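## Task

Take the loose end of the blue network patch cord and push it into the port beneath the white label, latch clip up, until it clicks in; the cord must not still be moving shortly after you finish.

## Robot and tools

ROBOT. Two six-joint arms, left_arm and right_arm, each ending in a two-finger gripper. Both bases sit on tilted plates fixed to one metal frame behind them; a plate and its half of the frame count as part of that arm for the clearance check. Calibrated base poses in the scene frame: left_arm at (-0.038, +0.315, +0.239) m, quat_wxyz (+0.990, -0.132, +0.048, -0.002); right_arm at (-0.051, -0.165, +0.239) m, quat_wxyz (+0.990, +0.133, +0.045, -0.019). Cameras: cam_left_wrist and cam_right_wrist, both 672x504, carried on the wrists.

FRAMES. Scene frame: origin at table height midway between the nominal bases, +z up, +x out over the table, left_arm on the +y side (arm names do not match image sides). Each arm reports its hand pose, velocities and targets in its own base frame, and its offsets run along that base's axes, rotating about the Hand target position. Gripper frame: fingers point along +z, open and close along x; a block about 10 cm long sticks out toward -y. end_effector_position is the point between the pads; fingertips extend 17.5 mm past it. Printed poses may be off by a few cm.

ROW LAYOUT (used by execute_actions and move): 18 numbers in [-1, 1], both arms always present. Numbers 1-9 are left_arm: dx, dy, dz, rx, ry, rz, gripper position, force_limit, speed; numbers 10-18 are the same for right_arm. dx..rz are an offset, not a pose: measured from that arm's Hand target at the start of the action or move, in its base axes; 1.0 equals 0.6 m or 180 degrees; rx, ry, rz form one rotation vector. Sending six zeros re-commands the current Hand target. Gripper position: +1 fully open (50 mm), about -0.65 pads meet, -1 means close until blocked. force_limit: -1 about 20 N, 0 about 102 N, +1 about 185 N per pad (actual grip up to ~15 N more). speed: -1 20 mm/s, 0 85, +1 150. Both start at +1. A 0 is a real command, so to leave a gripper alone repeat its last three values.

execute_actions(actions, cameras): actions is a list of actions; each action is a table of up to 15 rows, one per 1/30 s step; a short table repeats its last row. Every row in an action counts from the action's start pose, and each new action starts from the then-current Hand target, so repeated offsets accumulate. Empty actions list returns state plus images. cameras: list of names, ["all"], or [].

move(target, speed, blend, stop_force, zero, blocking, cameras): straight-line paths for each gripper toward target, one row or a list of up to 15 rows, every row an offset from the same starting Hand targets. speed in m/s, 0.002 to 3.6, default 0.25 (turning up to twice that in rad/s), one value or one per target. blend in m rounds corners in a list; 0 stops at each. stop_force in N, 3 to 120, same for both arms, ends an arm's path when its wrist senses that much push against its motion; afterward the arm still presses somewhat. Omit it when backing away from something you press on, and do not rely on it while the gripper rotates. zero (default true) re-zeros moving arms before the move. blocking=false returns early; not allowed with stop_force. Moves last 0.5 to 10 s, do not avoid obstacles, and fast moves overshoot. Keep paths away from an arm's own base. Gripper number changes in later rows apply only after arrival and rest. The result adds a move: line (done, off_target, moving, held, fault) and limits (paced = pose clipped, held = steps withheld). done means within 3 mm and 2 degrees, not that nothing was touched.

wait(seconds 0-10, cameras): let time pass holding commands. stop(cameras): brake a running move. zoom_image(camera, region [x0,y0,x1,y1] pixels, max 504x504): closer look at the latest image of a wrist camera. zero_wrist_force(arm): subtract current wrist reading. finished_scene(scene 1 or 2): irreversible end of the scene.

RESULTS. Hand target is the last commanded pose after clipping; the gripper often stops short and the next command asks again. Orientation commands are clipped to 32 degrees from measured each step. object_status: 0 moving, 1 blocked while opening, 2 blocked while closing (a grip), 3 reached position or pads met (usually nothing held). Opening in mm is about (250 - position_measured) x 0.202. Wrist force/torque are in the gripper's axes, force from the surface into the arm, zeroed at scene start. Joint torques include the arm's weight. Joint velocities may read within noise.

AVOID. Contact torque at the limit (138 N m big joints, 25.7 N m wrists) or about 150 N outside force stops an arm for 10 s. Targets even slightly beyond a firm contact can fault; approach slowly. Do not let the arms hit or grip each other. Do not hit fixed or heavy objects hard, drop or release moving parts, or let anything leave the table. Long stretched poses or loads heat motors (MOTOR HOT at 70 C, brake stop at 85 C). Ensure cords are still before finishing.

Each tool is called after "Emit:" by a JSON object that holds its "fn" and its "kwargs".

## Session

Emit:
{"fn": "execute_actions", "kwargs": {"actions": []}}

Scene clock: 0.00 s.
left_arm: end_effector_position=(+0.7188, -0.5009, +0.0934) position_measured=3 object_status=3 end_effector_quat_wxyz=(+0.465, +0.820, -0.124, +0.309) | right_arm: end_effector_position=(+0.3137, -0.1173, +0.0229) position_measured=3 object_status=3 end_effector_quat_wxyz=(-0.254, +0.934, -0.135, +0.212)
Joint positions: left_arm=[-0.628 -0.564 1.393 2.747 -2.038 0.942] | right_arm=[2.745 -1.791 -2.721 0.13 2.17 1.565]
Joint velocities: within noise
Joint torques (N m): no reading
Wrist force (N): no reading
Wrist torque (N m): no reading
Wrist force, peak (N): no reading
Hand target: left_arm +0.7188, -0.5009, +0.0934; +0.465, +0.820, -0.124, +0.309 | right_arm +0.3137, -0.1173, +0.0229; -0.254, +0.934, -0.135, +0.212
Tool commands: left_gripper/position=+1.0 left_gripper/force_limit=+1.0 left_gripper/speed=+1.0 right_gripper/position=+1.0 right_gripper/force_limit=+1.0 right_gripper/speed=+1.0

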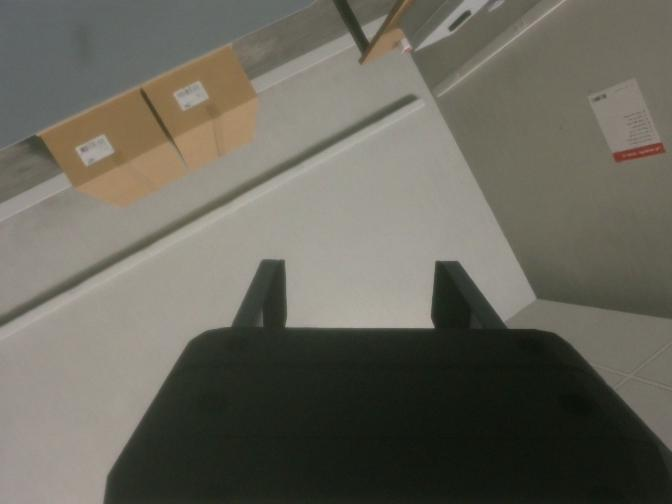

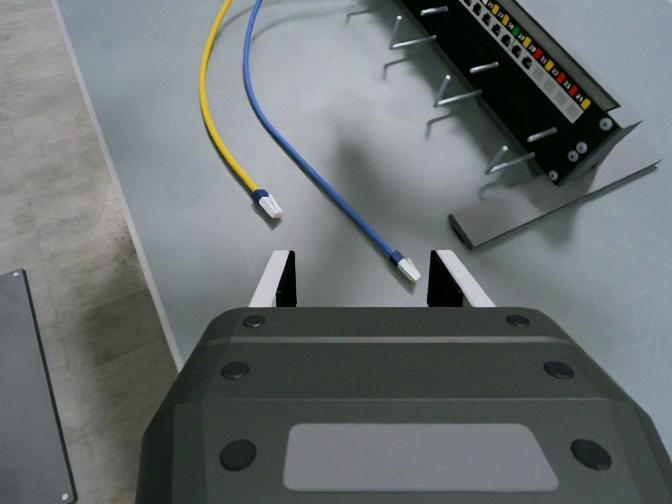

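Emit:
{"fn": "zoom_image", "kwargs": {"camera": "cam_right_wrist", "region": [380, 0, 672, 219]}}

Emit:
{"fn": "zoom_image", "kwargs": {"camera": "cam_right_wrist", "region": [340, 200, 480, 305]}}

Emit:
{"fn": "move", "kwargs": {"target": [0,0,0,0,0,0,1,1,1,0,0,0.1,0,0,0,1,1,1], "cameras": ["cam_right_wrist"]}}

Emit:
{"fn": "move", "kwargs": {"target": [0,0,0,0,0,0,1,1,1,0.1,0,0,0,0,0,1,1,1], "cameras": ["cam_right_wrist"]}}

Scaled by 1.726 from the camera's 672x504 image, which has a finer 960x720 frame.

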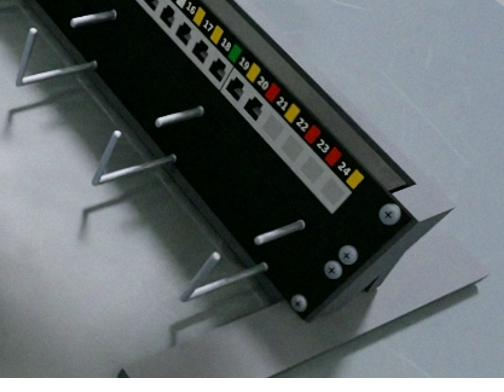

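Scaled by 3.600 from the camera's 672x504 image, which has a finer 960x720 frame.

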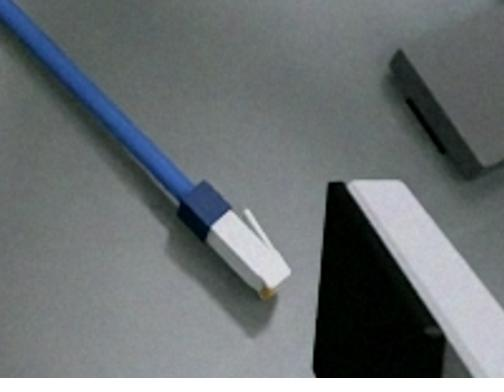

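Scene clock: 10.20 s.
left_arm: end_effector_position=(+0.7188, -0.5009, +0.0934) position_measured=3 object_status=3 end_effector_quat_wxyz=(+0.465, +0.820, -0.124, +0.309) | right_arm: end_effector_position=(+0.3137, -0.1173, +0.0829) position_measured=3 object_status=3 end_effector_quat_wxyz=(-0.254, +0.934, -0.135, +0.212)
Joint positions: left_arm=[-0.628 -0.564 1.393 2.747 -2.038 0.942] | right_arm=[2.745 -1.486 -2.67 -0.226 2.17 1.565]
Joint torques (N m): left_arm=[-17.92 -50.5 -17.05 -3.01 -1.07 0.39] | right_arm=[4.98 24.67 18.84 1.86 0.17 -1.83]
Wrist force (N): left_arm=[0.1 -0.1 0.1] | right_arm=[0.1 -0.1 0.0]
Wrist torque (N m): left_arm=[-0.02 -0.01 0.00] | right_arm=[0.00 -0.01 0.02]
Wrist force, peak (N): left_arm=[0.1 -0.5 0.1] | right_arm=[0.4 -0.8 -1.2]
Hand target: left_arm +0.7188, -0.5009, +0.0934; +0.465, +0.820, -0.124, +0.309 | right_arm +0.3137, -0.1173, +0.0829; -0.254, +0.934, -0.135, +0.212
Off the commanded pose: left_arm 0.000 m, 0 deg | right_arm 0.000 m, 0 deg.
move: done
Images, in order (width x height): cam_right_wrist 672x504.

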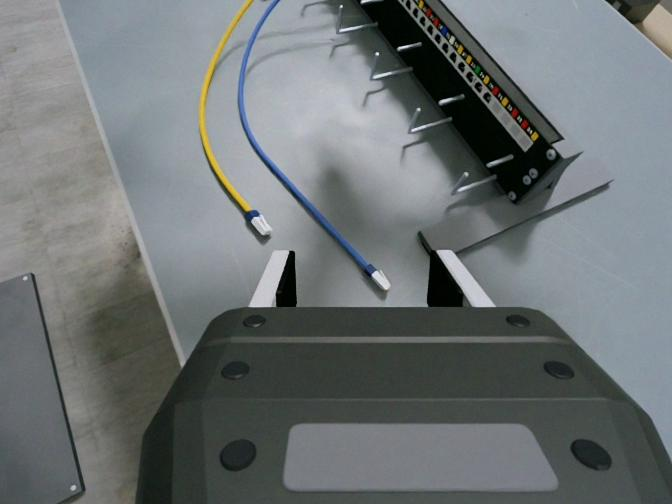

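Scene clock: 11.13 s.
left_arm: end_effector_position=(+0.7188, -0.5009, +0.0934) position_measured=3 object_status=3 end_effector_quat_wxyz=(+0.465, +0.820, -0.124, +0.309) | right_arm: end_effector_position=(+0.3737, -0.1173, +0.0829) position_measured=3 object_status=3 end_effector_quat_wxyz=(-0.254, +0.934, -0.135, +0.212)
Joint positions: left_arm=[-0.628 -0.564 1.393 2.747 -2.038 0.942] | right_arm=[2.819 -1.619 -2.563 -0.154 2.145 1.647]
Joint torques (N m): left_arm=[-17.54 -50.28 -16.45 -3.2 -0.91 0.39] | right_arm=[10.38 12.1 17.3 4.88 0.14 1.36]
Wrist force (N): left_arm=[0.1 -0.2 0.1] | right_arm=[-0.1 -0.1 0.0]
Wrist torque (N m): left_arm=[-0.04 -0.02 0.00] | right_arm=[-0.02 0.01 -0.09]
Wrist force, peak (N): left_arm=[0.6 0.2 0.3] | right_arm=[-1.2 0.0 -0.7]
Hand target: left_arm +0.7188, -0.5009, +0.0934; +0.465, +0.820, -0.124, +0.309 | right_arm +0.3737, -0.1173, +0.0829; -0.254, +0.934, -0.135, +0.212
Off the commanded pose: left_arm 0.000 m, 0 deg | right_arm 0.000 m, 0 deg.
move: done
Images, in order (width x height): cam_right_wrist 672x504.

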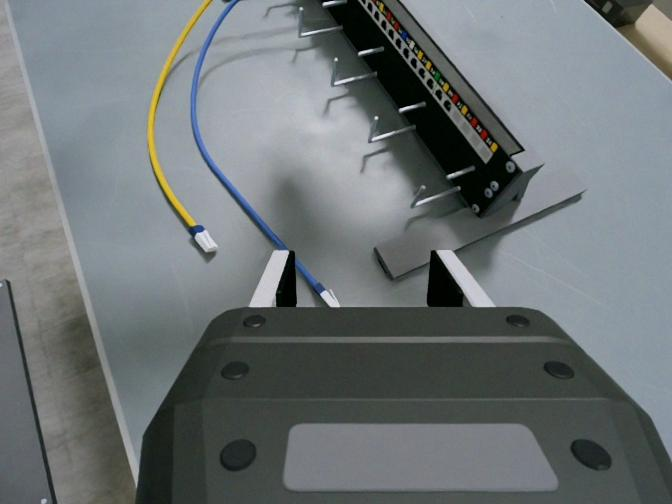

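Emit:
{"fn": "move", "kwargs": {"target": [-0.4,0.75,0.2,0,0,0,1,1,1,0,0,0,0,0,0,1,1,1]}}

Emit:
{"fn": "move", "kwargs": {"target": [0,0,0,0,0,0,1,1,1,0.2377,0.3922,0.0852,-0.0765,0.1495,-0.4075,1,1,1], "cameras": ["all"]}}

Scene clock: 36.70 s.
left_arm: end_effector_position=(+0.4788, -0.0509, +0.2134) position_measured=3 object_status=3 end_effector_quat_wxyz=(+0.465, +0.820, -0.124, +0.309) | right_arm: end_effector_position=(+0.3737, -0.1173, +0.0829) position_measured=3 object_status=3 end_effector_quat_wxyz=(-0.254, +0.934, -0.135, +0.212)
Joint positions: left_arm=[0.087 -1.332 2.327 3.018 -2.628 1.538] | right_arm=[2.819 -1.619 -2.563 -0.154 2.145 1.647]
Joint torques (N m): left_arm=[5.45 -37.84 -22.67 -1.37 -4.6 2.81] | right_arm=[9.87 12.03 17.71 4.84 0.08 1.25]
Wrist force (N): left_arm=[0.0 0.2 0.0] | right_arm=[-0.1 0.0 -0.3]
Wrist torque (N m): left_arm=[0.04 -0.01 -0.09] | right_arm=[0.00 0.01 -0.09]
Wrist force, peak (N): left_arm=[-0.3 -0.1 -2.4] | right_arm=[-0.2 -0.3 -0.1]
Hand target: left_arm +0.4788, -0.0509, +0.2134; +0.465, +0.820, -0.124, +0.309 | right_arm +0.3737, -0.1173, +0.0829; -0.254, +0.934, -0.135, +0.212
Off the commanded pose: left_arm 0.000 m, 0 deg | right_arm 0.000 m, 0 deg.
move: done

Scene clock: 40.07 s.
left_arm: end_effector_position=(+0.4788, -0.0509, +0.2134) position_measured=3 object_status=3 end_effector_quat_wxyz=(+0.465, +0.820, -0.124, +0.309) | right_arm: end_effector_position=(+0.5163, +0.1180, +0.1340) position_measured=3 object_status=3 end_effector_quat_wxyz=(+0.063, +0.713, -0.687, +0.126)
Joint positions: left_arm=[0.087 -1.332 2.326 3.019 -2.628 1.538] | right_arm=[3.759 -1.729 -1.922 -1.139 1.3 3.732]
Joint torques (N m): left_arm=[5.71 -37.81 -23.2 -1.21 -4.43 2.68] | right_arm=[18.8 17.1 30.3 1.99 1.29 1.23]
Wrist force (N): left_arm=[-0.2 -0.1 -0.2] | right_arm=[0.0 -0.3 -1.9]
Wrist torque (N m): left_arm=[-0.01 0.02 -0.09] | right_arm=[0.04 -0.11 -0.26]
Wrist force, peak (N): left_arm=[0.3 -0.3 -0.4] | right_arm=[-0.7 -1.1 -2.0]
Hand target: left_arm +0.4788, -0.0509, +0.2134; +0.465, +0.820, -0.124, +0.309 | right_arm +0.5163, +0.1180, +0.1340; +0.063, +0.713, -0.687, +0.126
Off the commanded pose: left_arm 0.000 m, 0 deg | right_arm 0.000 m, 0 deg.
move: done

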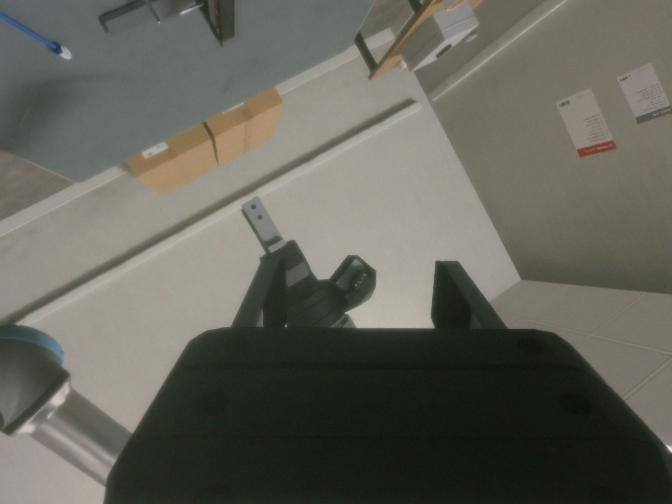

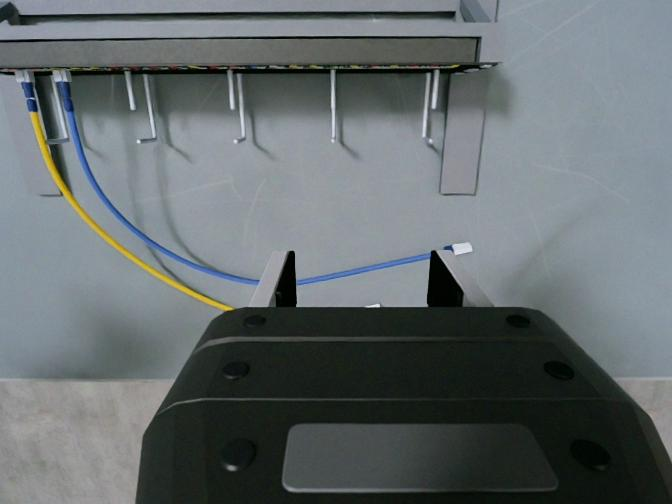

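Emit:
{"fn": "move", "kwargs": {"target": [0,0,0,0,0,0,1,1,1,-0.1113,0.0083,-0.2735,0.0107,-0.4016,0.1105,1,1,1], "cameras": ["cam_right_wrist"]}}

Emit:
{"fn": "zoom_image", "kwargs": {"camera": "cam_right_wrist", "region": [200, 150, 500, 320]}}

Scene clock: 55.30 s.
left_arm: end_effector_position=(+0.4788, -0.0509, +0.2134) position_measured=3 object_status=3 end_effector_quat_wxyz=(+0.465, +0.820, -0.124, +0.309) | right_arm: end_effector_position=(+0.4496, +0.1230, -0.0301) position_measured=3 object_status=3 end_effector_quat_wxyz=(-0.385, +0.604, -0.468, +0.518)
Joint positions: left_arm=[0.087 -1.332 2.326 3.019 -2.628 1.538] | right_arm=[4.335 -3.048 -2.446 1.898 0.393 3.293]
Joint torques (N m): left_arm=[4.74 -37.47 -23.13 -1.28 -4.5 2.34] | right_arm=[3.51 23.27 -1.94 3.07 1.04 -1.73]
Wrist force (N): left_arm=[0.2 0.0 0.0] | right_arm=[-0.8 -0.1 1.5]
Wrist torque (N m): left_arm=[0.01 -0.04 -0.09] | right_arm=[-0.08 0.30 0.05]
Wrist force, peak (N): left_arm=[0.4 -0.2 -0.5] | right_arm=[0.4 -0.9 -2.4]
Hand target: left_arm +0.4788, -0.0509, +0.2134; +0.465, +0.820, -0.124, +0.309 | right_arm +0.4496, +0.1230, -0.0301; -0.385, +0.604, -0.468, +0.518
Off the commanded pose: left_arm 0.000 m, 0 deg | right_arm 0.000 m, 0 deg.
move: done
Images, in order (width x height): cam_right_wrist 672x504.

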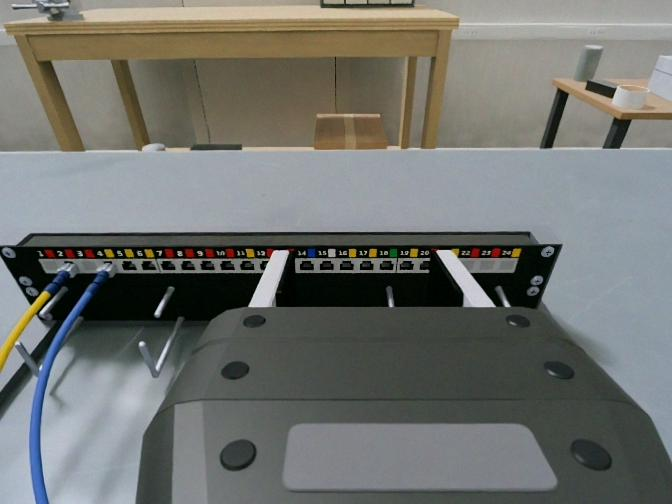

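Scaled by 1.680 from the camera's 672x504 image, which has a finer 960x720 frame.

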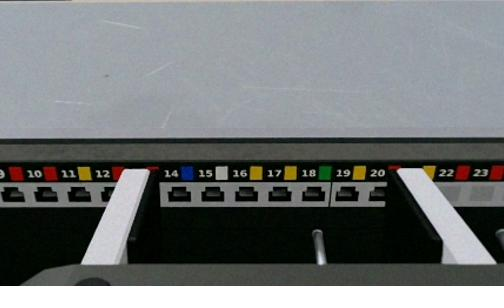

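Emit:
{"fn": "move", "kwargs": {"target": [0,0,0,0,0,0,1,1,1,-0.036,-0.3348,0.0877,-0.0107,0.4016,-0.1105,1,1,1]}}

Emit:
{"fn": "move", "kwargs": {"target": [0,0,0,0,0,0,1,1,1,0,0,0,0.047,-0.1308,-0.4803,1,1,1], "cameras": ["cam_right_wrist"]}}

Emit:
{"fn": "zoom_image", "kwargs": {"camera": "cam_right_wrist", "region": [286, 150, 436, 262]}}

Scene clock: 65.67 s.
left_arm: end_effector_position=(+0.4788, -0.0509, +0.2134) position_measured=3 object_status=3 end_effector_quat_wxyz=(+0.465, +0.820, -0.124, +0.309) | right_arm: end_effector_position=(+0.4486, +0.1136, -0.0279) position_measured=3 object_status=3 end_effector_quat_wxyz=(-0.368, +0.614, -0.481, +0.505)
Joint positions: left_arm=[0.087 -1.332 2.326 3.019 -2.628 1.538] | right_arm=[4.315 -3.025 -2.507 1.829 0.422 3.386]
Joint torques (N m): left_arm=[5.17 -37.83 -23.65 -1.07 -4.34 2.36] | right_arm=[19.42 21.84 -2.85 3.46 -2.08 -2.05]
Wrist force (N): left_arm=[0.0 0.3 0.0] | right_arm=[-0.5 -0.2 1.0]
Wrist torque (N m): left_arm=[0.06 0.00 -0.08] | right_arm=[-0.09 0.25 0.04]
Wrist force, peak (N): left_arm=[0.2 0.2 -0.5] | right_arm=[2.7 -1.9 0.4]
Hand target: left_arm +0.4788, -0.0509, +0.2134; +0.465, +0.820, -0.124, +0.309 | right_arm +0.4486, +0.1136, -0.0279; -0.368, +0.614, -0.481, +0.505 (not the last commanded pose)
Off the commanded pose: left_arm 0.000 m, 0 deg | right_arm 0.199 m, 72 deg.
move: held (right_arm; a check stopped the path); limits=held
pose unreachable (right arm): on one or more control steps of this call, first in action 0 (counted from 0), this arm could not follow its commanded pose, so it was not sent that pose on those steps. It may still have moved: this result reports where it is.
cause: moving toward the commanded pose would bring two parts of the arm too close to each other (its base or mounting and another part of the arm, with joints 1 (shoulder pan) to 3 (elbow) between them, 18 mm apart when it was first held).

Scene clock: 69.33 s.
left_arm: end_effector_position=(+0.4788, -0.0509, +0.2134) position_measured=3 object_status=3 end_effector_quat_wxyz=(+0.465, +0.820, -0.124, +0.309) | right_arm: end_effector_position=(+0.4486, +0.1136, -0.0279) position_measured=3 object_status=3 end_effector_quat_wxyz=(+0.047, +0.010, +0.723, -0.689)
Joint positions: left_arm=[0.087 -1.332 2.326 3.019 -2.628 1.538] | right_arm=[4.085 -2.938 -1.393 1.248 -0.89 3.187]
Joint torques (N m): left_arm=[5.93 -38.21 -22.89 -1.34 -4.28 2.38] | right_arm=[8.39 39.6 15.63 -3.92 -1.68 1.21]
Wrist force (N): left_arm=[0.2 0.1 -0.4] | right_arm=[-0.6 -0.1 1.2]
Wrist torque (N m): left_arm=[0.02 -0.04 -0.08] | right_arm=[-0.08 0.27 -0.05]
Wrist force, peak (N): left_arm=[0.1 0.3 -0.5] | right_arm=[-2.4 -0.7 0.5]
Hand target: left_arm +0.4788, -0.0509, +0.2134; +0.465, +0.820, -0.124, +0.309 | right_arm +0.4486, +0.1136, -0.0279; +0.047, +0.010, +0.723, -0.689
Off the commanded pose: left_arm 0.000 m, 0 deg | right_arm 0.000 m, 0 deg.
move: done; limits=paced
Images, in order (width x height): cam_right_wrist 672x504.

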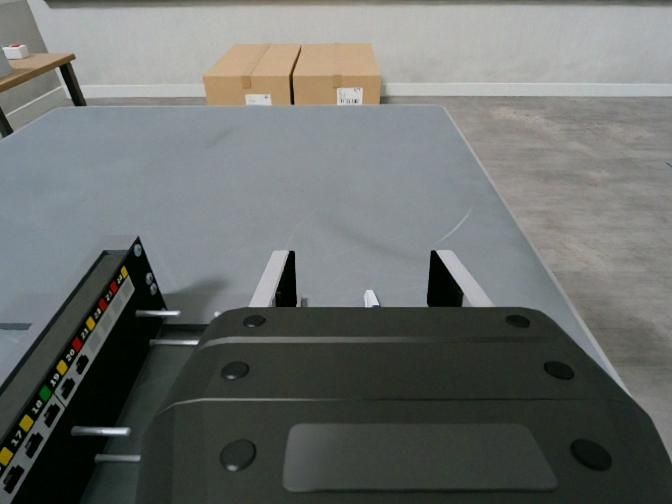

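Scaled by 3.360 from the camera's 672x504 image, which has a finer 960x720 frame.

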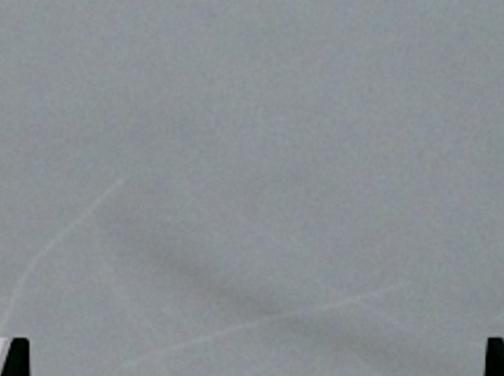

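Emit:
{"fn": "move", "kwargs": {"target": [0,0,0,0,0,0,1,1,1,-0.0343,-0.3192,0.084,0.398,0.0193,0.0329,1,1,1], "cameras": ["cam_right_wrist"]}}

Emit:
{"fn": "zoom_image", "kwargs": {"camera": "cam_right_wrist", "region": [286, 150, 436, 262]}}

Scene clock: 79.90 s.
left_arm: end_effector_position=(+0.4788, -0.0509, +0.2134) position_measured=3 object_status=3 end_effector_quat_wxyz=(+0.465, +0.820, -0.124, +0.309) | right_arm: end_effector_position=(+0.4280, -0.0779, +0.0225) position_measured=3 object_status=3 end_effector_quat_wxyz=(+0.045, -0.019, +0.990, -0.133)
Joint positions: left_arm=[0.087 -1.332 2.326 3.019 -2.628 1.538] | right_arm=[3.453 -2.046 -1.848 2.333 -1.289 1.843]
Joint torques (N m): left_arm=[5.84 -37.73 -22.3 -1.25 -4.32 2.19] | right_arm=[3.61 41.25 20.01 -1.52 -1.62 -1.67]
Wrist force (N): left_arm=[0.3 0.0 -0.3] | right_arm=[0.5 0.0 -2.0]
Wrist torque (N m): left_arm=[0.01 -0.05 -0.09] | right_arm=[0.08 -0.20 -0.16]
Wrist force, peak (N): left_arm=[0.4 0.2 -0.5] | right_arm=[0.4 -1.6 -1.8]
Hand target: left_arm +0.4788, -0.0509, +0.2134; +0.465, +0.820, -0.124, +0.309 | right_arm +0.4280, -0.0779, +0.0225; +0.045, -0.019, +0.990, -0.133
Off the commanded pose: left_arm 0.000 m, 0 deg | right_arm 0.000 m, 0 deg.
move: done
Images, in order (width x height): cam_right_wrist 672x504.

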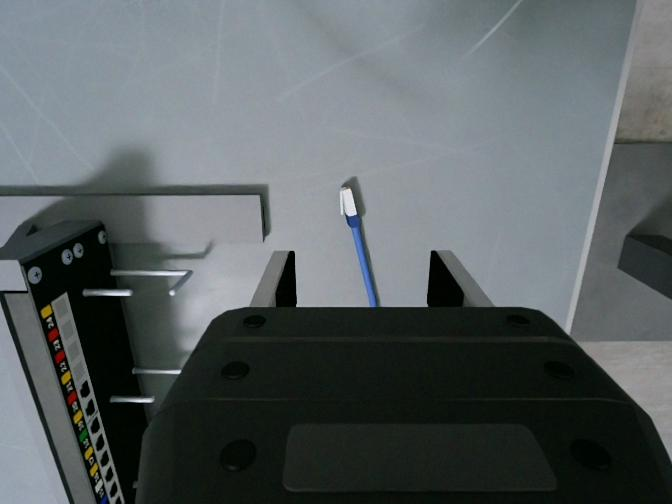

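Scaled by 3.360 from the camera's 672x504 image, which has a finer 960x720 frame.

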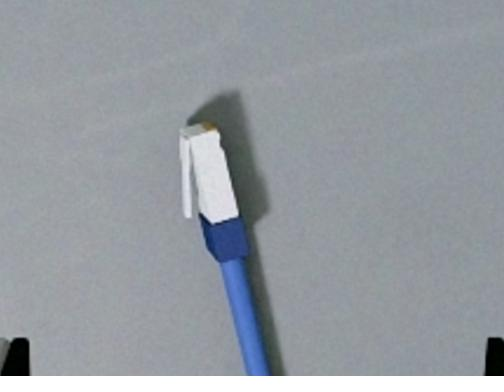

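Emit:
{"fn": "move", "kwargs": {"target": [0,0,0,0,0,0,1,1,1,0.0115,-0.0027,-0.2412,-0.2535,-0.0225,0.058,1,1,1], "cameras": ["cam_right_wrist"]}}

Emit:
{"fn": "zoom_image", "kwargs": {"camera": "cam_right_wrist", "region": [256, 190, 466, 320]}}

Scene clock: 107.37 s.
left_arm: end_effector_position=(+0.4788, -0.0509, +0.2134) position_measured=3 object_status=3 end_effector_quat_wxyz=(+0.465, +0.820, -0.124, +0.309) | right_arm: end_effector_position=(+0.4349, -0.0795, -0.1222) position_measured=3 object_status=3 end_effector_quat_wxyz=(+0.080, -0.118, +0.853, -0.502)
Joint positions: left_arm=[0.087 -1.332 2.326 3.019 -2.628 1.538] | right_arm=[3.843 -2.73 -1.823 2.362 -0.637 2.319]
Joint torques (N m): left_arm=[4.79 -38.22 -22.76 -1.35 -4.16 2.4] | right_arm=[22.8 31.09 9.95 -4.69 2.55 1.67]
Wrist force (N): left_arm=[-0.1 0.1 0.0] | right_arm=[-0.1 -0.1 -0.1]
Wrist torque (N m): left_arm=[0.01 0.01 -0.08] | right_arm=[-0.02 0.01 -0.11]
Wrist force, peak (N): left_arm=[0.2 -0.1 -0.5] | right_arm=[0.2 -0.7 -3.0]
Hand target: left_arm +0.4788, -0.0509, +0.2134; +0.465, +0.820, -0.124, +0.309 | right_arm +0.4349, -0.0795, -0.1223; +0.080, -0.118, +0.853, -0.502
Off the commanded pose: left_arm 0.000 m, 0 deg | right_arm 0.000 m, 0 deg.
move: done
Images, in order (width x height): cam_right_wrist 672x504.

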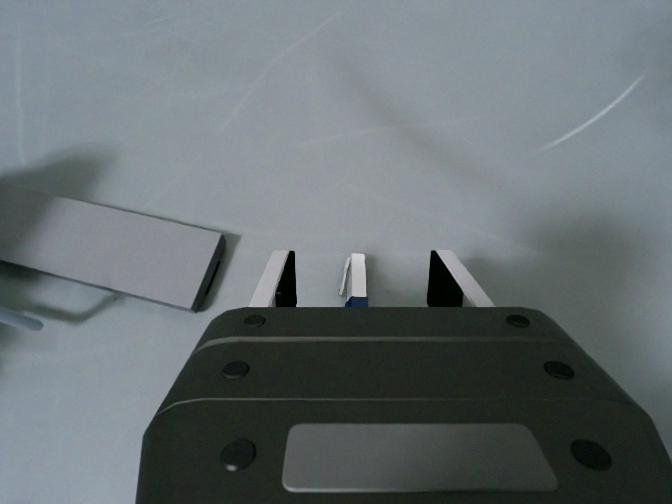

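Scaled by 2.400 from the camera's 672x504 image, which has a finer 960x720 frame.

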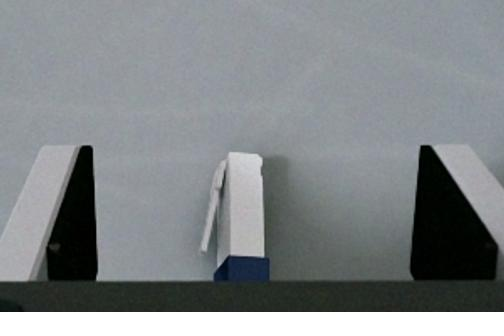

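Emit:
{"fn": "move", "kwargs": {"target": [0,0,0,0,0,0,1,1,1,0.0072,-0.0201,-0.0737,0,0,0,1,1,1], "speed": 0.015, "stop_force": 5, "cameras": ["cam_right_wrist"]}}

Emit:
{"fn": "zoom_image", "kwargs": {"camera": "cam_right_wrist", "region": [256, 190, 466, 320]}}

Scene clock: 117.23 s.
left_arm: end_effector_position=(+0.4788, -0.0509, +0.2134) position_measured=3 object_status=3 end_effector_quat_wxyz=(+0.465, +0.820, -0.124, +0.309) | right_arm: end_effector_position=(+0.4386, -0.0898, -0.1598) position_measured=3 object_status=3 end_effector_quat_wxyz=(+0.080, -0.118, +0.853, -0.502)
Joint positions: left_arm=[0.087 -1.332 2.326 3.019 -2.628 1.538] | right_arm=[3.816 -2.815 -1.768 2.421 -0.622 2.281]
Joint torques (N m): left_arm=[4.06 -38.01 -23.25 -1.47 -4.29 1.98] | right_arm=[21.18 47.75 -5.42 -2.49 -0.28 1.29]
Wrist force (N): left_arm=[0.2 -0.2 0.0] | right_arm=[0.8 -3.8 -8.2]
Wrist torque (N m): left_arm=[-0.02 -0.04 -0.10] | right_arm=[-0.11 0.27 -0.14]
Wrist force, peak (N): left_arm=[0.2 -0.6 -0.2] | right_arm=[9.2 -19.0 -48.4]
Hand target: left_arm +0.4788, -0.0509, +0.2134; +0.465, +0.820, -0.124, +0.309 | right_arm +0.4386, -0.0898, -0.1598; +0.080, -0.118, +0.853, -0.502 (not the last commanded pose)
Off the commanded pose: left_arm 0.000 m, 0 deg | right_arm 0.007 m, 0 deg.
move: contact (right_arm)
Images, in order (width x height): cam_right_wrist 672x504.

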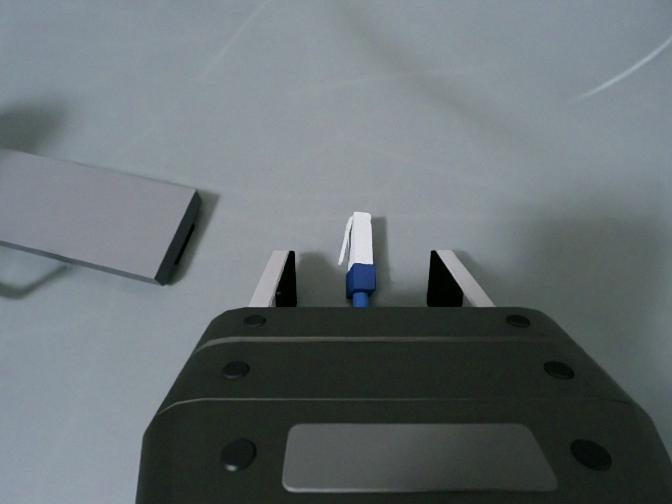

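Scaled by 2.400 from the camera's 672x504 image, which has a finer 960x720 frame.

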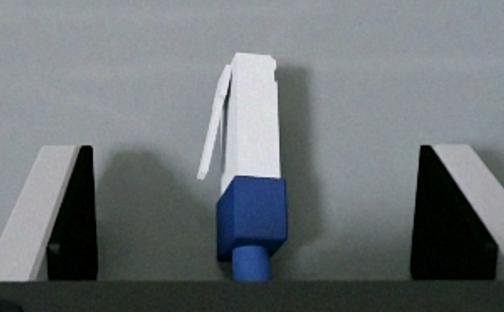

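Emit:
{"fn": "move", "kwargs": {"target": [0,0,0,0,0,0,1,1,1,-0.0002,0.0006,0.002,0,0,0,1,-0.5,-1]}}

Emit:
{"fn": "move", "kwargs": {"target": [0,0,0,0,0,0,1,1,1,0,0,0,0,0,0,-1,-0.5,-1], "cameras": ["cam_right_wrist"]}}

Emit:
{"fn": "zoom_image", "kwargs": {"camera": "cam_right_wrist", "region": [256, 190, 466, 320]}}

Scene clock: 144.60 s.
left_arm: end_effector_position=(+0.4788, -0.0509, +0.2134) position_measured=3 object_status=3 end_effector_quat_wxyz=(+0.465, +0.820, -0.124, +0.309) | right_arm: end_effector_position=(+0.4385, -0.0894, -0.1586) position_measured=3 object_status=3 end_effector_quat_wxyz=(+0.080, -0.118, +0.853, -0.502)
Joint positions: left_arm=[0.087 -1.332 2.326 3.019 -2.628 1.538] | right_arm=[3.817 -2.812 -1.769 2.419 -0.622 2.282]
Joint torques (N m): left_arm=[4.53 -39.32 -22.74 -1.46 -4.07 2.17] | right_arm=[22.91 49.47 -6.03 -4.62 -0.21 1.2]
Wrist force (N): left_arm=[0.3 -0.3 -0.3] | right_arm=[-1.0 -0.1 0.2]
Wrist torque (N m): left_arm=[-0.04 -0.05 -0.09] | right_arm=[-0.02 0.17 -0.10]
Wrist force, peak (N): left_arm=[0.3 0.5 -0.4] | right_arm=[0.6 -3.8 -8.2]
Hand target: left_arm +0.4788, -0.0509, +0.2134; +0.465, +0.820, -0.124, +0.309 | right_arm +0.4385, -0.0894, -0.1586; +0.080, -0.118, +0.853, -0.502
Off the commanded pose: left_arm 0.000 m, 0 deg | right_arm 0.000 m, 0 deg.
move: done

Scene clock: 147.00 s.
left_arm: end_effector_position=(+0.4788, -0.0509, +0.2134) position_measured=3 object_status=3 end_effector_quat_wxyz=(+0.465, +0.820, -0.124, +0.309) | right_arm: end_effector_position=(+0.4385, -0.0894, -0.1586) position_measured=219 object_status=0 end_effector_quat_wxyz=(+0.080, -0.118, +0.853, -0.502)
Joint positions: left_arm=[0.087 -1.332 2.326 3.019 -2.628 1.538] | right_arm=[3.817 -2.812 -1.769 2.419 -0.622 2.282]
Joint torques (N m): left_arm=[4.33 -38.12 -22.78 -1.52 -4.21 2.17] | right_arm=[23.14 49.55 -5.22 -4.5 -0.25 1.17]
Wrist force (N): left_arm=[0.0 0.2 -0.4] | right_arm=[-0.9 0.1 -0.1]
Wrist torque (N m): left_arm=[0.03 -0.01 -0.10] | right_arm=[-0.01 0.16 -0.10]
Wrist force, peak (N): left_arm=[0.2 -0.2 -0.6] | right_arm=[-1.1 0.0 -0.2]
Hand target: left_arm +0.4788, -0.0509, +0.2134; +0.465, +0.820, -0.124, +0.309 | right_arm +0.4385, -0.0894, -0.1586; +0.080, -0.118, +0.853, -0.502
Off the commanded pose: left_arm 0.000 m, 0 deg | right_arm 0.000 m, 0 deg.
move: done
Images, in order (width x height): cam_right_wrist 672x504.

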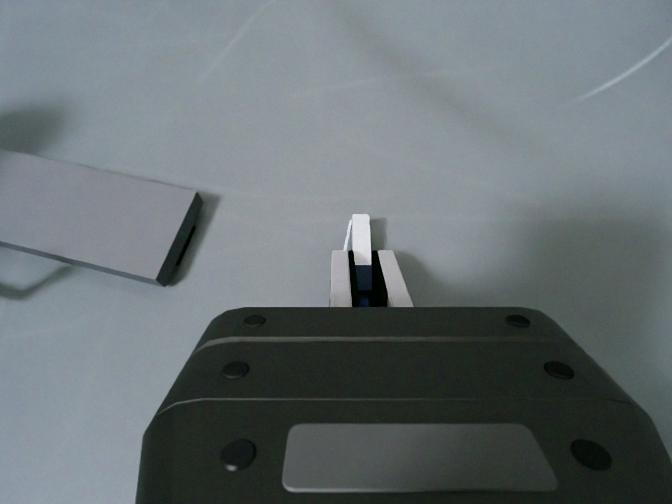

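Scaled by 2.400 from the camera's 672x504 image, which has a finer 960x720 frame.

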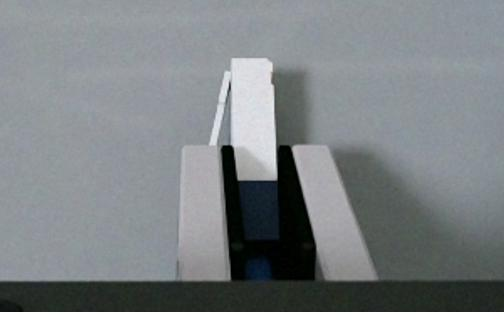

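Emit:
{"fn": "wait", "kwargs": {"seconds": 0.6}}

Emit:
{"fn": "move", "kwargs": {"target": [0,0,0,0,0,0,1,1,1,-0.0188,0.0523,0.1921,0,0,0,-1,-0.5,-1], "speed": 0.1, "cameras": ["cam_right_wrist"]}}

Emit:
{"fn": "zoom_image", "kwargs": {"camera": "cam_right_wrist", "region": [256, 190, 466, 320]}}

Scene clock: 151.00 s.
left_arm: end_effector_position=(+0.4788, -0.0509, +0.2134) position_measured=3 object_status=3 end_effector_quat_wxyz=(+0.465, +0.820, -0.124, +0.309) | right_arm: end_effector_position=(+0.4385, -0.0894, -0.1586) position_measured=219 object_status=2 end_effector_quat_wxyz=(+0.080, -0.118, +0.853, -0.502)
Joint positions: left_arm=[0.087 -1.332 2.326 3.019 -2.628 1.538] | right_arm=[3.817 -2.812 -1.769 2.419 -0.622 2.282]
Joint torques (N m): left_arm=[4.29 -38.04 -22.23 -1.53 -4.17 2.01] | right_arm=[22.64 50.08 -5.41 -4.31 -0.13 1.19]
Wrist force (N): left_arm=[-0.1 -0.1 -0.2] | right_arm=[-0.9 0.0 0.0]
Wrist torque (N m): left_arm=[-0.02 0.01 -0.09] | right_arm=[-0.02 0.15 -0.10]
Wrist force, peak (N): left_arm=[0.3 -0.2 -0.5] | right_arm=[-1.1 0.2 -0.2]
Hand target: left_arm +0.4788, -0.0509, +0.2134; +0.465, +0.820, -0.124, +0.309 | right_arm +0.4385, -0.0894, -0.1586; +0.080, -0.118, +0.853, -0.502
Tool commands: left_gripper/position=+1.0 left_gripper/force_limit=+1.0 left_gripper/speed=+1.0 right_gripper/position=-1.0 right_gripper/force_limit=-0.5 right_gripper/speed=-1.0
Off the commanded pose: left_arm 0.000 m, 0 deg | right_arm 0.000 m, 0 deg.
wait: 0.60 s; at rest from the start

Scene clock: 152.67 s.
left_arm: end_effector_position=(+0.4788, -0.0509, +0.2134) position_measured=3 object_status=3 end_effector_quat_wxyz=(+0.465, +0.820, -0.124, +0.309) | right_arm: end_effector_position=(+0.4272, -0.0581, -0.0434) position_measured=219 object_status=2 end_effector_quat_wxyz=(+0.080, -0.118, +0.853, -0.502)
Joint positions: left_arm=[0.087 -1.332 2.326 3.019 -2.628 1.538] | right_arm=[3.9 -2.55 -1.914 2.213 -0.672 2.394]
Joint torques (N m): left_arm=[4.35 -37.55 -21.6 -1.4 -3.99 2.02] | right_arm=[22.17 45.39 -2.72 -4.7 -0.35 1.09]
Wrist force (N): left_arm=[0.1 0.1 0.0] | right_arm=[-0.9 0.0 0.1]
Wrist torque (N m): left_arm=[0.03 -0.03 -0.09] | right_arm=[-0.01 0.15 -0.10]
Wrist force, peak (N): left_arm=[0.3 0.2 0.3] | right_arm=[-0.8 0.8 0.7]
Hand target: left_arm +0.4788, -0.0509, +0.2134; +0.465, +0.820, -0.124, +0.309 | right_arm +0.4272, -0.0580, -0.0433; +0.080, -0.118, +0.853, -0.502
Off the commanded pose: left_arm 0.000 m, 0 deg | right_arm 0.000 m, 0 deg.
move: done
Images, in order (width x height): cam_right_wrist 672x504.

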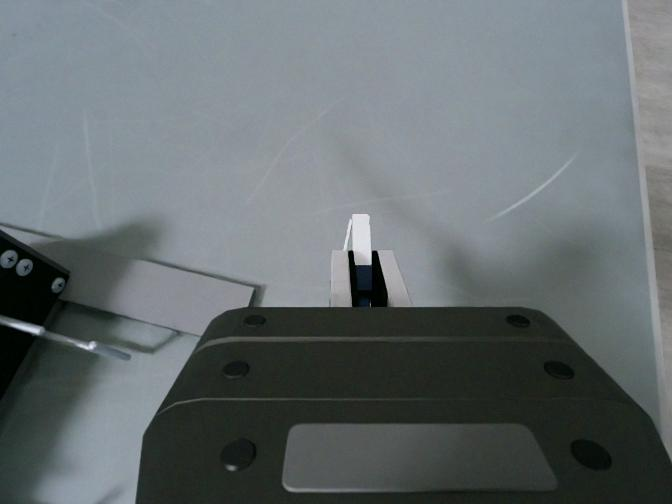

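Scaled by 2.400 from the camera's 672x504 image, which has a finer 960x720 frame.

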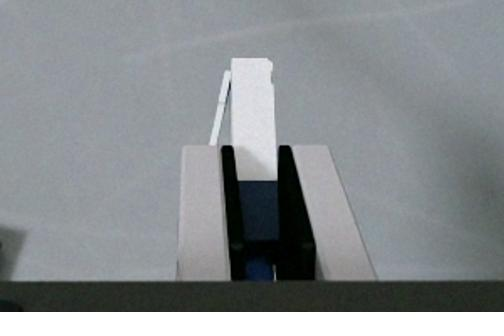

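Emit:
{"fn": "move", "kwargs": {"target": [0,0,0,0,0,0,1,1,1,0.0188,-0.0523,-0.1919,0,0,0,-1,-0.5,-1], "speed": 0.08}}

Emit:
{"fn": "move", "kwargs": {"target": [0,0,0,0,0,0,1,1,1,0,0,0,0,0,0,1,-0.5,-1]}}

Emit:
{"fn": "wait", "kwargs": {"seconds": 2}}

Emit:
{"fn": "move", "kwargs": {"target": [[0,0,0,0,0,0,1,1,1,-0.0063,0.0174,0.064,0,0,0,1,-0.5,-1],[0,0,0,0,0,0,1,1,1,-0.0066,0.0186,0.0642,-0.1172,-0.0346,-0.0021,1,-0.5,-1]], "cameras": ["cam_right_wrist"]}}

Emit:
{"fn": "zoom_image", "kwargs": {"camera": "cam_right_wrist", "region": [256, 190, 466, 320]}}

Scene clock: 185.83 s.
left_arm: end_effector_position=(+0.4788, -0.0509, +0.2134) position_measured=3 object_status=3 end_effector_quat_wxyz=(+0.465, +0.820, -0.124, +0.309) | right_arm: end_effector_position=(+0.4385, -0.0894, -0.1584) position_measured=219 object_status=2 end_effector_quat_wxyz=(+0.080, -0.118, +0.853, -0.502)
Joint positions: left_arm=[0.087 -1.332 2.326 3.019 -2.628 1.538] | right_arm=[3.817 -2.812 -1.77 2.419 -0.622 2.282]
Joint torques (N m): left_arm=[5.06 -36.88 -22.31 -1.44 -4.06 2.02] | right_arm=[7.49 31.59 9.31 -1.76 2.47 -1.7]
Wrist force (N): left_arm=[0.0 0.1 -0.3] | right_arm=[-1.0 0.1 -0.3]
Wrist torque (N m): left_arm=[0.02 0.00 -0.09] | right_arm=[0.00 0.17 -0.01]
Wrist force, peak (N): left_arm=[0.2 0.5 0.3] | right_arm=[-0.7 -1.0 -0.4]
Hand target: left_arm +0.4788, -0.0509, +0.2134; +0.465, +0.820, -0.124, +0.309 | right_arm +0.4385, -0.0894, -0.1585; +0.080, -0.118, +0.853, -0.502
Off the commanded pose: left_arm 0.000 m, 0 deg | right_arm 0.000 m, 0 deg.
move: done

Scene clock: 188.27 s.
left_arm: end_effector_position=(+0.4788, -0.0509, +0.2134) position_measured=3 object_status=3 end_effector_quat_wxyz=(+0.465, +0.820, -0.124, +0.309) | right_arm: end_effector_position=(+0.4385, -0.0894, -0.1585) position_measured=3 object_status=3 end_effector_quat_wxyz=(+0.080, -0.118, +0.853, -0.502)
Joint positions: left_arm=[0.087 -1.332 2.326 3.019 -2.628 1.538] | right_arm=[3.817 -2.812 -1.77 2.419 -0.622 2.282]
Joint torques (N m): left_arm=[4.02 -37.54 -23.12 -1.51 -4.1 1.94] | right_arm=[7.54 31.65 9.18 -2.11 2.45 -1.86]
Wrist force (N): left_arm=[0.1 0.0 -0.3] | right_arm=[-0.9 0.2 -0.1]
Wrist torque (N m): left_arm=[0.01 -0.02 -0.09] | right_arm=[0.02 0.15 -0.01]
Wrist force, peak (N): left_arm=[0.4 0.3 0.3] | right_arm=[-1.1 -0.2 -0.2]
Hand target: left_arm +0.4788, -0.0509, +0.2134; +0.465, +0.820, -0.124, +0.309 | right_arm +0.4385, -0.0894, -0.1585; +0.080, -0.118, +0.853, -0.502
Off the commanded pose: left_arm 0.000 m, 0 deg | right_arm 0.000 m, 0 deg.
move: done

Scene clock: 190.27 s.
left_arm: end_effector_position=(+0.4788, -0.0509, +0.2134) position_measured=3 object_status=3 end_effector_quat_wxyz=(+0.465, +0.820, -0.124, +0.309) | right_arm: end_effector_position=(+0.4385, -0.0894, -0.1585) position_measured=3 object_status=3 end_effector_quat_wxyz=(+0.080, -0.118, +0.853, -0.502)
Joint positions: left_arm=[0.087 -1.332 2.326 3.019 -2.628 1.538] | right_arm=[3.817 -2.812 -1.77 2.419 -0.622 2.282]
Joint torques (N m): left_arm=[4.02 -37.31 -22.24 -1.49 -4 1.73] | right_arm=[6.95 32.28 8.98 -2.06 2.36 -1.85]
Wrist force (N): left_arm=[0.0 -0.1 -0.2] | right_arm=[-0.9 0.0 -0.2]
Wrist torque (N m): left_arm=[-0.01 -0.01 -0.09] | right_arm=[0.00 0.15 -0.01]
Wrist force, peak (N): left_arm=[0.0 0.0 -0.5] | right_arm=[-1.1 0.1 -0.3]
Hand target: left_arm +0.4788, -0.0509, +0.2134; +0.465, +0.820, -0.124, +0.309 | right_arm +0.4385, -0.0894, -0.1585; +0.080, -0.118, +0.853, -0.502
Tool commands: left_gripper/position=+1.0 left_gripper/force_limit=+1.0 left_gripper/speed=+1.0 right_gripper/position=+1.0 right_gripper/force_limit=-0.5 right_gripper/speed=-1.0
Off the commanded pose: left_arm 0.000 m, 0 deg | right_arm 0.000 m, 0 deg.
wait: 2.00 s; at rest by 0.17 s

Scene clock: 192.43 s.
left_arm: end_effector_position=(+0.4788, -0.0509, +0.2134) position_measured=3 object_status=3 end_effector_quat_wxyz=(+0.465, +0.820, -0.124, +0.309) | right_arm: end_effector_position=(+0.4345, -0.0782, -0.1200) position_measured=3 object_status=3 end_effector_quat_wxyz=(+0.101, -0.100, +0.742, -0.655)
Joint positions: left_arm=[0.087 -1.332 2.326 3.019 -2.628 1.538] | right_arm=[3.918 -3.038 -1.73 1.88 -0.503 2.937]
Joint torques (N m): left_arm=[4.17 -37.56 -22.89 -1.61 -3.96 1.7] | right_arm=[8.03 31.57 7.07 -3.5 -1.11 1.28]
Wrist force (N): left_arm=[0.2 0.0 -0.1] | right_arm=[-0.9 -0.1 1.1]
Wrist torque (N m): left_arm=[0.01 -0.04 -0.09] | right_arm=[-0.06 0.28 -0.06]
Wrist force, peak (N): left_arm=[0.3 -0.1 -0.4] | right_arm=[-1.0 0.0 1.2]
Hand target: left_arm +0.4788, -0.0509, +0.2134; +0.465, +0.820, -0.124, +0.309 | right_arm +0.4345, -0.0783, -0.1200; +0.101, -0.100, +0.742, -0.655
Off the commanded pose: left_arm 0.000 m, 0 deg | right_arm 0.000 m, 0 deg.
move: done
Images, in order (width x height): cam_right_wrist 672x504.

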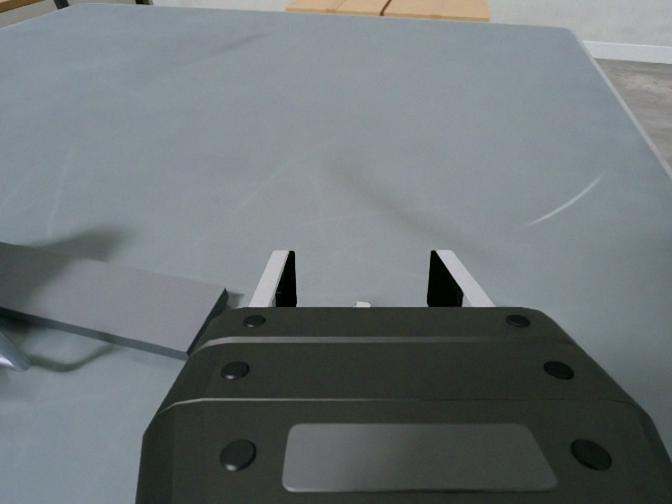

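Scaled by 2.400 from the camera's 672x504 image, which has a finer 960x720 frame.

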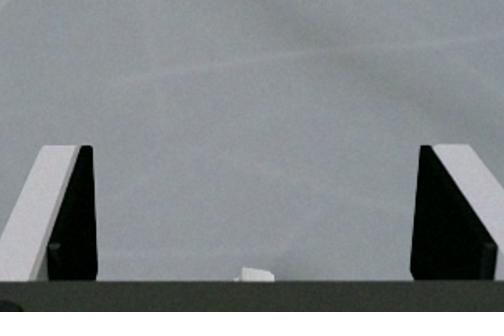

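Emit:
{"fn": "move", "kwargs": {"target": [0,0,0,0,0,0,1,1,1,0.0055,-0.0153,-0.056,0,0,0,1,-0.5,-1], "speed": 0.05}}

Emit:
{"fn": "move", "kwargs": {"target": [0,0,0,0,0,0,1,1,1,0.0023,-0.0065,-0.0241,0,0,0,1,-0.5,-1], "speed": 0.006, "stop_force": 4, "cameras": ["cam_right_wrist"]}}

Emit:
{"fn": "zoom_image", "kwargs": {"camera": "cam_right_wrist", "region": [256, 190, 466, 320]}}

Scene clock: 196.40 s.
left_arm: end_effector_position=(+0.4788, -0.0509, +0.2134) position_measured=3 object_status=3 end_effector_quat_wxyz=(+0.465, +0.820, -0.124, +0.309) | right_arm: end_effector_position=(+0.4350, -0.0807, -0.1280) position_measured=3 object_status=3 end_effector_quat_wxyz=(+0.101, -0.100, +0.742, -0.655)
Joint positions: left_arm=[0.087 -1.332 2.326 3.019 -2.628 1.538] | right_arm=[3.913 -3.057 -1.714 1.884 -0.497 2.935]
Joint torques (N m): left_arm=[5.04 -37.7 -23.07 -1.62 -4.07 1.73] | right_arm=[15 40.64 0.38 -2.06 0.4 -0.28]
Wrist force (N): left_arm=[-0.2 0.0 0.0] | right_arm=[-1.0 0.0 1.1]
Wrist torque (N m): left_arm=[0.00 0.03 -0.09] | right_arm=[-0.05 0.30 -0.06]
Wrist force, peak (N): left_arm=[0.3 0.2 -0.6] | right_arm=[-1.8 2.4 1.6]
Hand target: left_arm +0.4788, -0.0509, +0.2134; +0.465, +0.820, -0.124, +0.309 | right_arm +0.4350, -0.0807, -0.1280; +0.101, -0.100, +0.742, -0.655 (not the last commanded pose)
Tool commands: left_gripper/position=+1.0 left_gripper/force_limit=+1.0 left_gripper/speed=+1.0 right_gripper/position=+1.0 right_gripper/force_limit=-0.498039 right_gripper/speed=-1.0
Off the commanded pose: left_arm 0.000 m, 0 deg | right_arm 0.027 m, 0 deg.
FORCE FAULT: contact force on the right arm reached its limit, and that arm stopped. The contact can be on any part of that arm, not only on its tool. That arm's remaining commands of this call were not run. That arm is still stopped at the end of this call. That arm stays stopped for about 10 more seconds. Until then a move that you send moves the other arm only, and its call returns only when the move has ended. Once the stop has ended, the next robot result says so. If the stop ends while you think or write, that arm runs what you send next, counted from a new Hand target: where the arm stands when the stop ends. While its stop runs, that arm takes no new command, but its gripper still runs the gripper command that each later call begins with. Until it ends, the stop uses up actions while you think or wait. An arm that is not stopped still takes commands.
move: fault (right_arm)

not run: an earlier result of this reply reported a stop or a fault. Calls in your next reply go to the robot.

Scaled by 2.400 from the camera's 672x504 image, which has a finer 960x720 frame.
This view is cut from an older image: the scene may have changed since it was taken.

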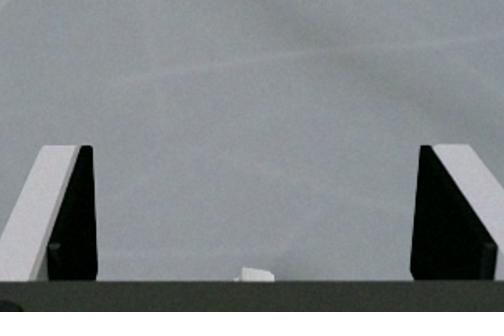

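Emit:
{"fn": "wait", "kwargs": {"seconds": 5}}

Emit:
{"fn": "move", "kwargs": {"target": [0,0,0,0,0,0,1,1,1,-0.012,0.0326,0.12,0,0,0,1,-0.5,-1]}}

Scene clock: 218.97 s.
left_arm: end_effector_position=(+0.4788, -0.0509, +0.2134) position_measured=3 object_status=3 end_effector_quat_wxyz=(+0.465, +0.820, -0.124, +0.309) | right_arm: end_effector_position=(+0.4350, -0.0807, -0.1280) position_measured=3 object_status=3 end_effector_quat_wxyz=(+0.101, -0.100, +0.742, -0.655)
Joint positions: left_arm=[0.087 -1.332 2.326 3.019 -2.628 1.538] | right_arm=[3.913 -3.057 -1.714 1.884 -0.497 2.935]
Joint torques (N m): left_arm=[3.87 -37.27 -21.66 -1.6 -3.88 1.58] | right_arm=[15.24 41.51 -0.64 -2.11 0.26 -0.28]
Wrist force (N): left_arm=[0.2 0.0 -0.2] | right_arm=[-1.2 0.0 1.0]
Wrist torque (N m): left_arm=[0.00 -0.03 -0.09] | right_arm=[-0.05 0.32 -0.06]
Wrist force, peak (N): left_arm=[0.1 0.0 -0.7] | right_arm=[-1.3 -0.1 1.2]
Hand target: left_arm +0.4788, -0.0509, +0.2134; +0.465, +0.820, -0.124, +0.309 | right_arm +0.4350, -0.0807, -0.1280; +0.101, -0.100, +0.742, -0.655 (not the last commanded pose)
Tool commands: left_gripper/position=+1.0 left_gripper/force_limit=+1.0 left_gripper/speed=+1.0 right_gripper/position=+1.0 right_gripper/force_limit=-0.498039 right_gripper/speed=-1.0
Off the commanded pose: left_arm 0.000 m, 0 deg | right_arm 0.027 m, 0 deg.
FORCE FAULT, CONTINUED: the right arm's stop, for the force fault that an earlier result reported, is over. The rest of the stop counts as 20 of the actions that you can send in this scene. During its stop the right arm's controller moved it back a little. That arm's target is now where it stood when the stop ended, not its last command. That arm accepts commands again.
wait: 5.00 s; at rest from the start

Scene clock: 219.90 s.
left_arm: end_effector_position=(+0.4788, -0.0509, +0.2134) position_measured=3 object_status=3 end_effector_quat_wxyz=(+0.465, +0.820, -0.124, +0.309) | right_arm: end_effector_position=(+0.4278, -0.0611, -0.0560) position_measured=3 object_status=3 end_effector_quat_wxyz=(+0.101, -0.100, +0.742, -0.655)
Joint positions: left_arm=[0.087 -1.332 2.326 3.019 -2.628 1.538] | right_arm=[3.963 -2.885 -1.853 1.831 -0.546 2.959]
Joint torques (N m): left_arm=[4.28 -37.49 -20.84 -1.66 -3.97 1.44] | right_arm=[22 49.8 -7.38 -3.63 -1.17 1.28]
Wrist force (N): left_arm=[0.0 0.0 -0.3] | right_arm=[-1.1 0.0 0.8]
Wrist torque (N m): left_arm=[0.00 -0.01 -0.09] | right_arm=[-0.04 0.31 -0.06]
Wrist force, peak (N): left_arm=[0.2 -0.5 -0.3] | right_arm=[-0.9 1.8 1.7]
Hand target: left_arm +0.4788, -0.0509, +0.2134; +0.465, +0.820, -0.124, +0.309 | right_arm +0.4278, -0.0611, -0.0560; +0.101, -0.100, +0.742, -0.655
Off the commanded pose: left_arm 0.000 m, 0 deg | right_arm 0.000 m, 0 deg.
move: done

Emit:
{"fn": "move", "kwargs": {"target": [0,0,0,0,0,0,1,1,1,0.0282,-0.0868,-0.0932,0.357,0.1054,0.0063,1,-0.5,-1], "cameras": ["cam_right_wrist"]}}

Emit:
{"fn": "zoom_image", "kwargs": {"camera": "cam_right_wrist", "region": [256, 190, 466, 320]}}

Scene clock: 227.13 s.
left_arm: end_effector_position=(+0.4788, -0.0509, +0.2134) position_measured=3 object_status=3 end_effector_quat_wxyz=(+0.465, +0.820, -0.124, +0.309) | right_arm: end_effector_position=(+0.4448, -0.1132, -0.1119) position_measured=3 object_status=3 end_effector_quat_wxyz=(+0.028, -0.140, +0.980, -0.137)
Joint positions: left_arm=[0.087 -1.332 2.326 3.019 -2.628 1.538] | right_arm=[3.354 -2.326 -1.821 2.613 -1.292 1.496]
Joint torques (N m): left_arm=[3.58 -37.88 -21.03 -1.69 -3.95 1.5] | right_arm=[3.43 29.87 15.42 -4.29 -1.49 -1.87]
Wrist force (N): left_arm=[0.1 -0.3 0.1] | right_arm=[-0.4 -0.1 -2.2]
Wrist torque (N m): left_arm=[-0.03 -0.03 -0.09] | right_arm=[0.08 -0.07 -0.16]
Wrist force, peak (N): left_arm=[0.5 0.1 0.5] | right_arm=[-0.2 -0.4 -2.3]
Hand target: left_arm +0.4788, -0.0509, +0.2134; +0.465, +0.820, -0.124, +0.309 | right_arm +0.4448, -0.1132, -0.1119; +0.027, -0.140, +0.980, -0.137
Off the commanded pose: left_arm 0.000 m, 0 deg | right_arm 0.000 m, 0 deg.
move: done
Images, in order (width x height): cam_right_wrist 672x504.

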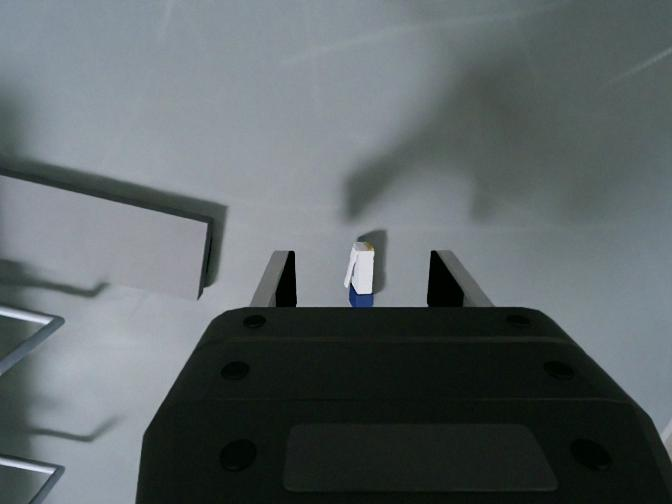

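Scaled by 2.400 from the camera's 672x504 image, which has a finer 960x720 frame.

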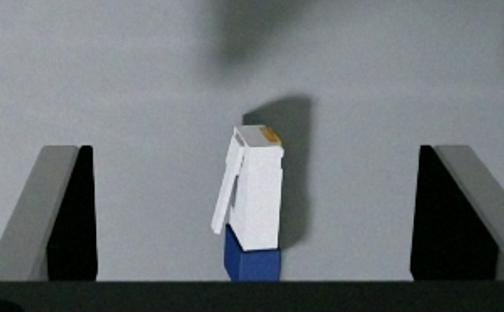

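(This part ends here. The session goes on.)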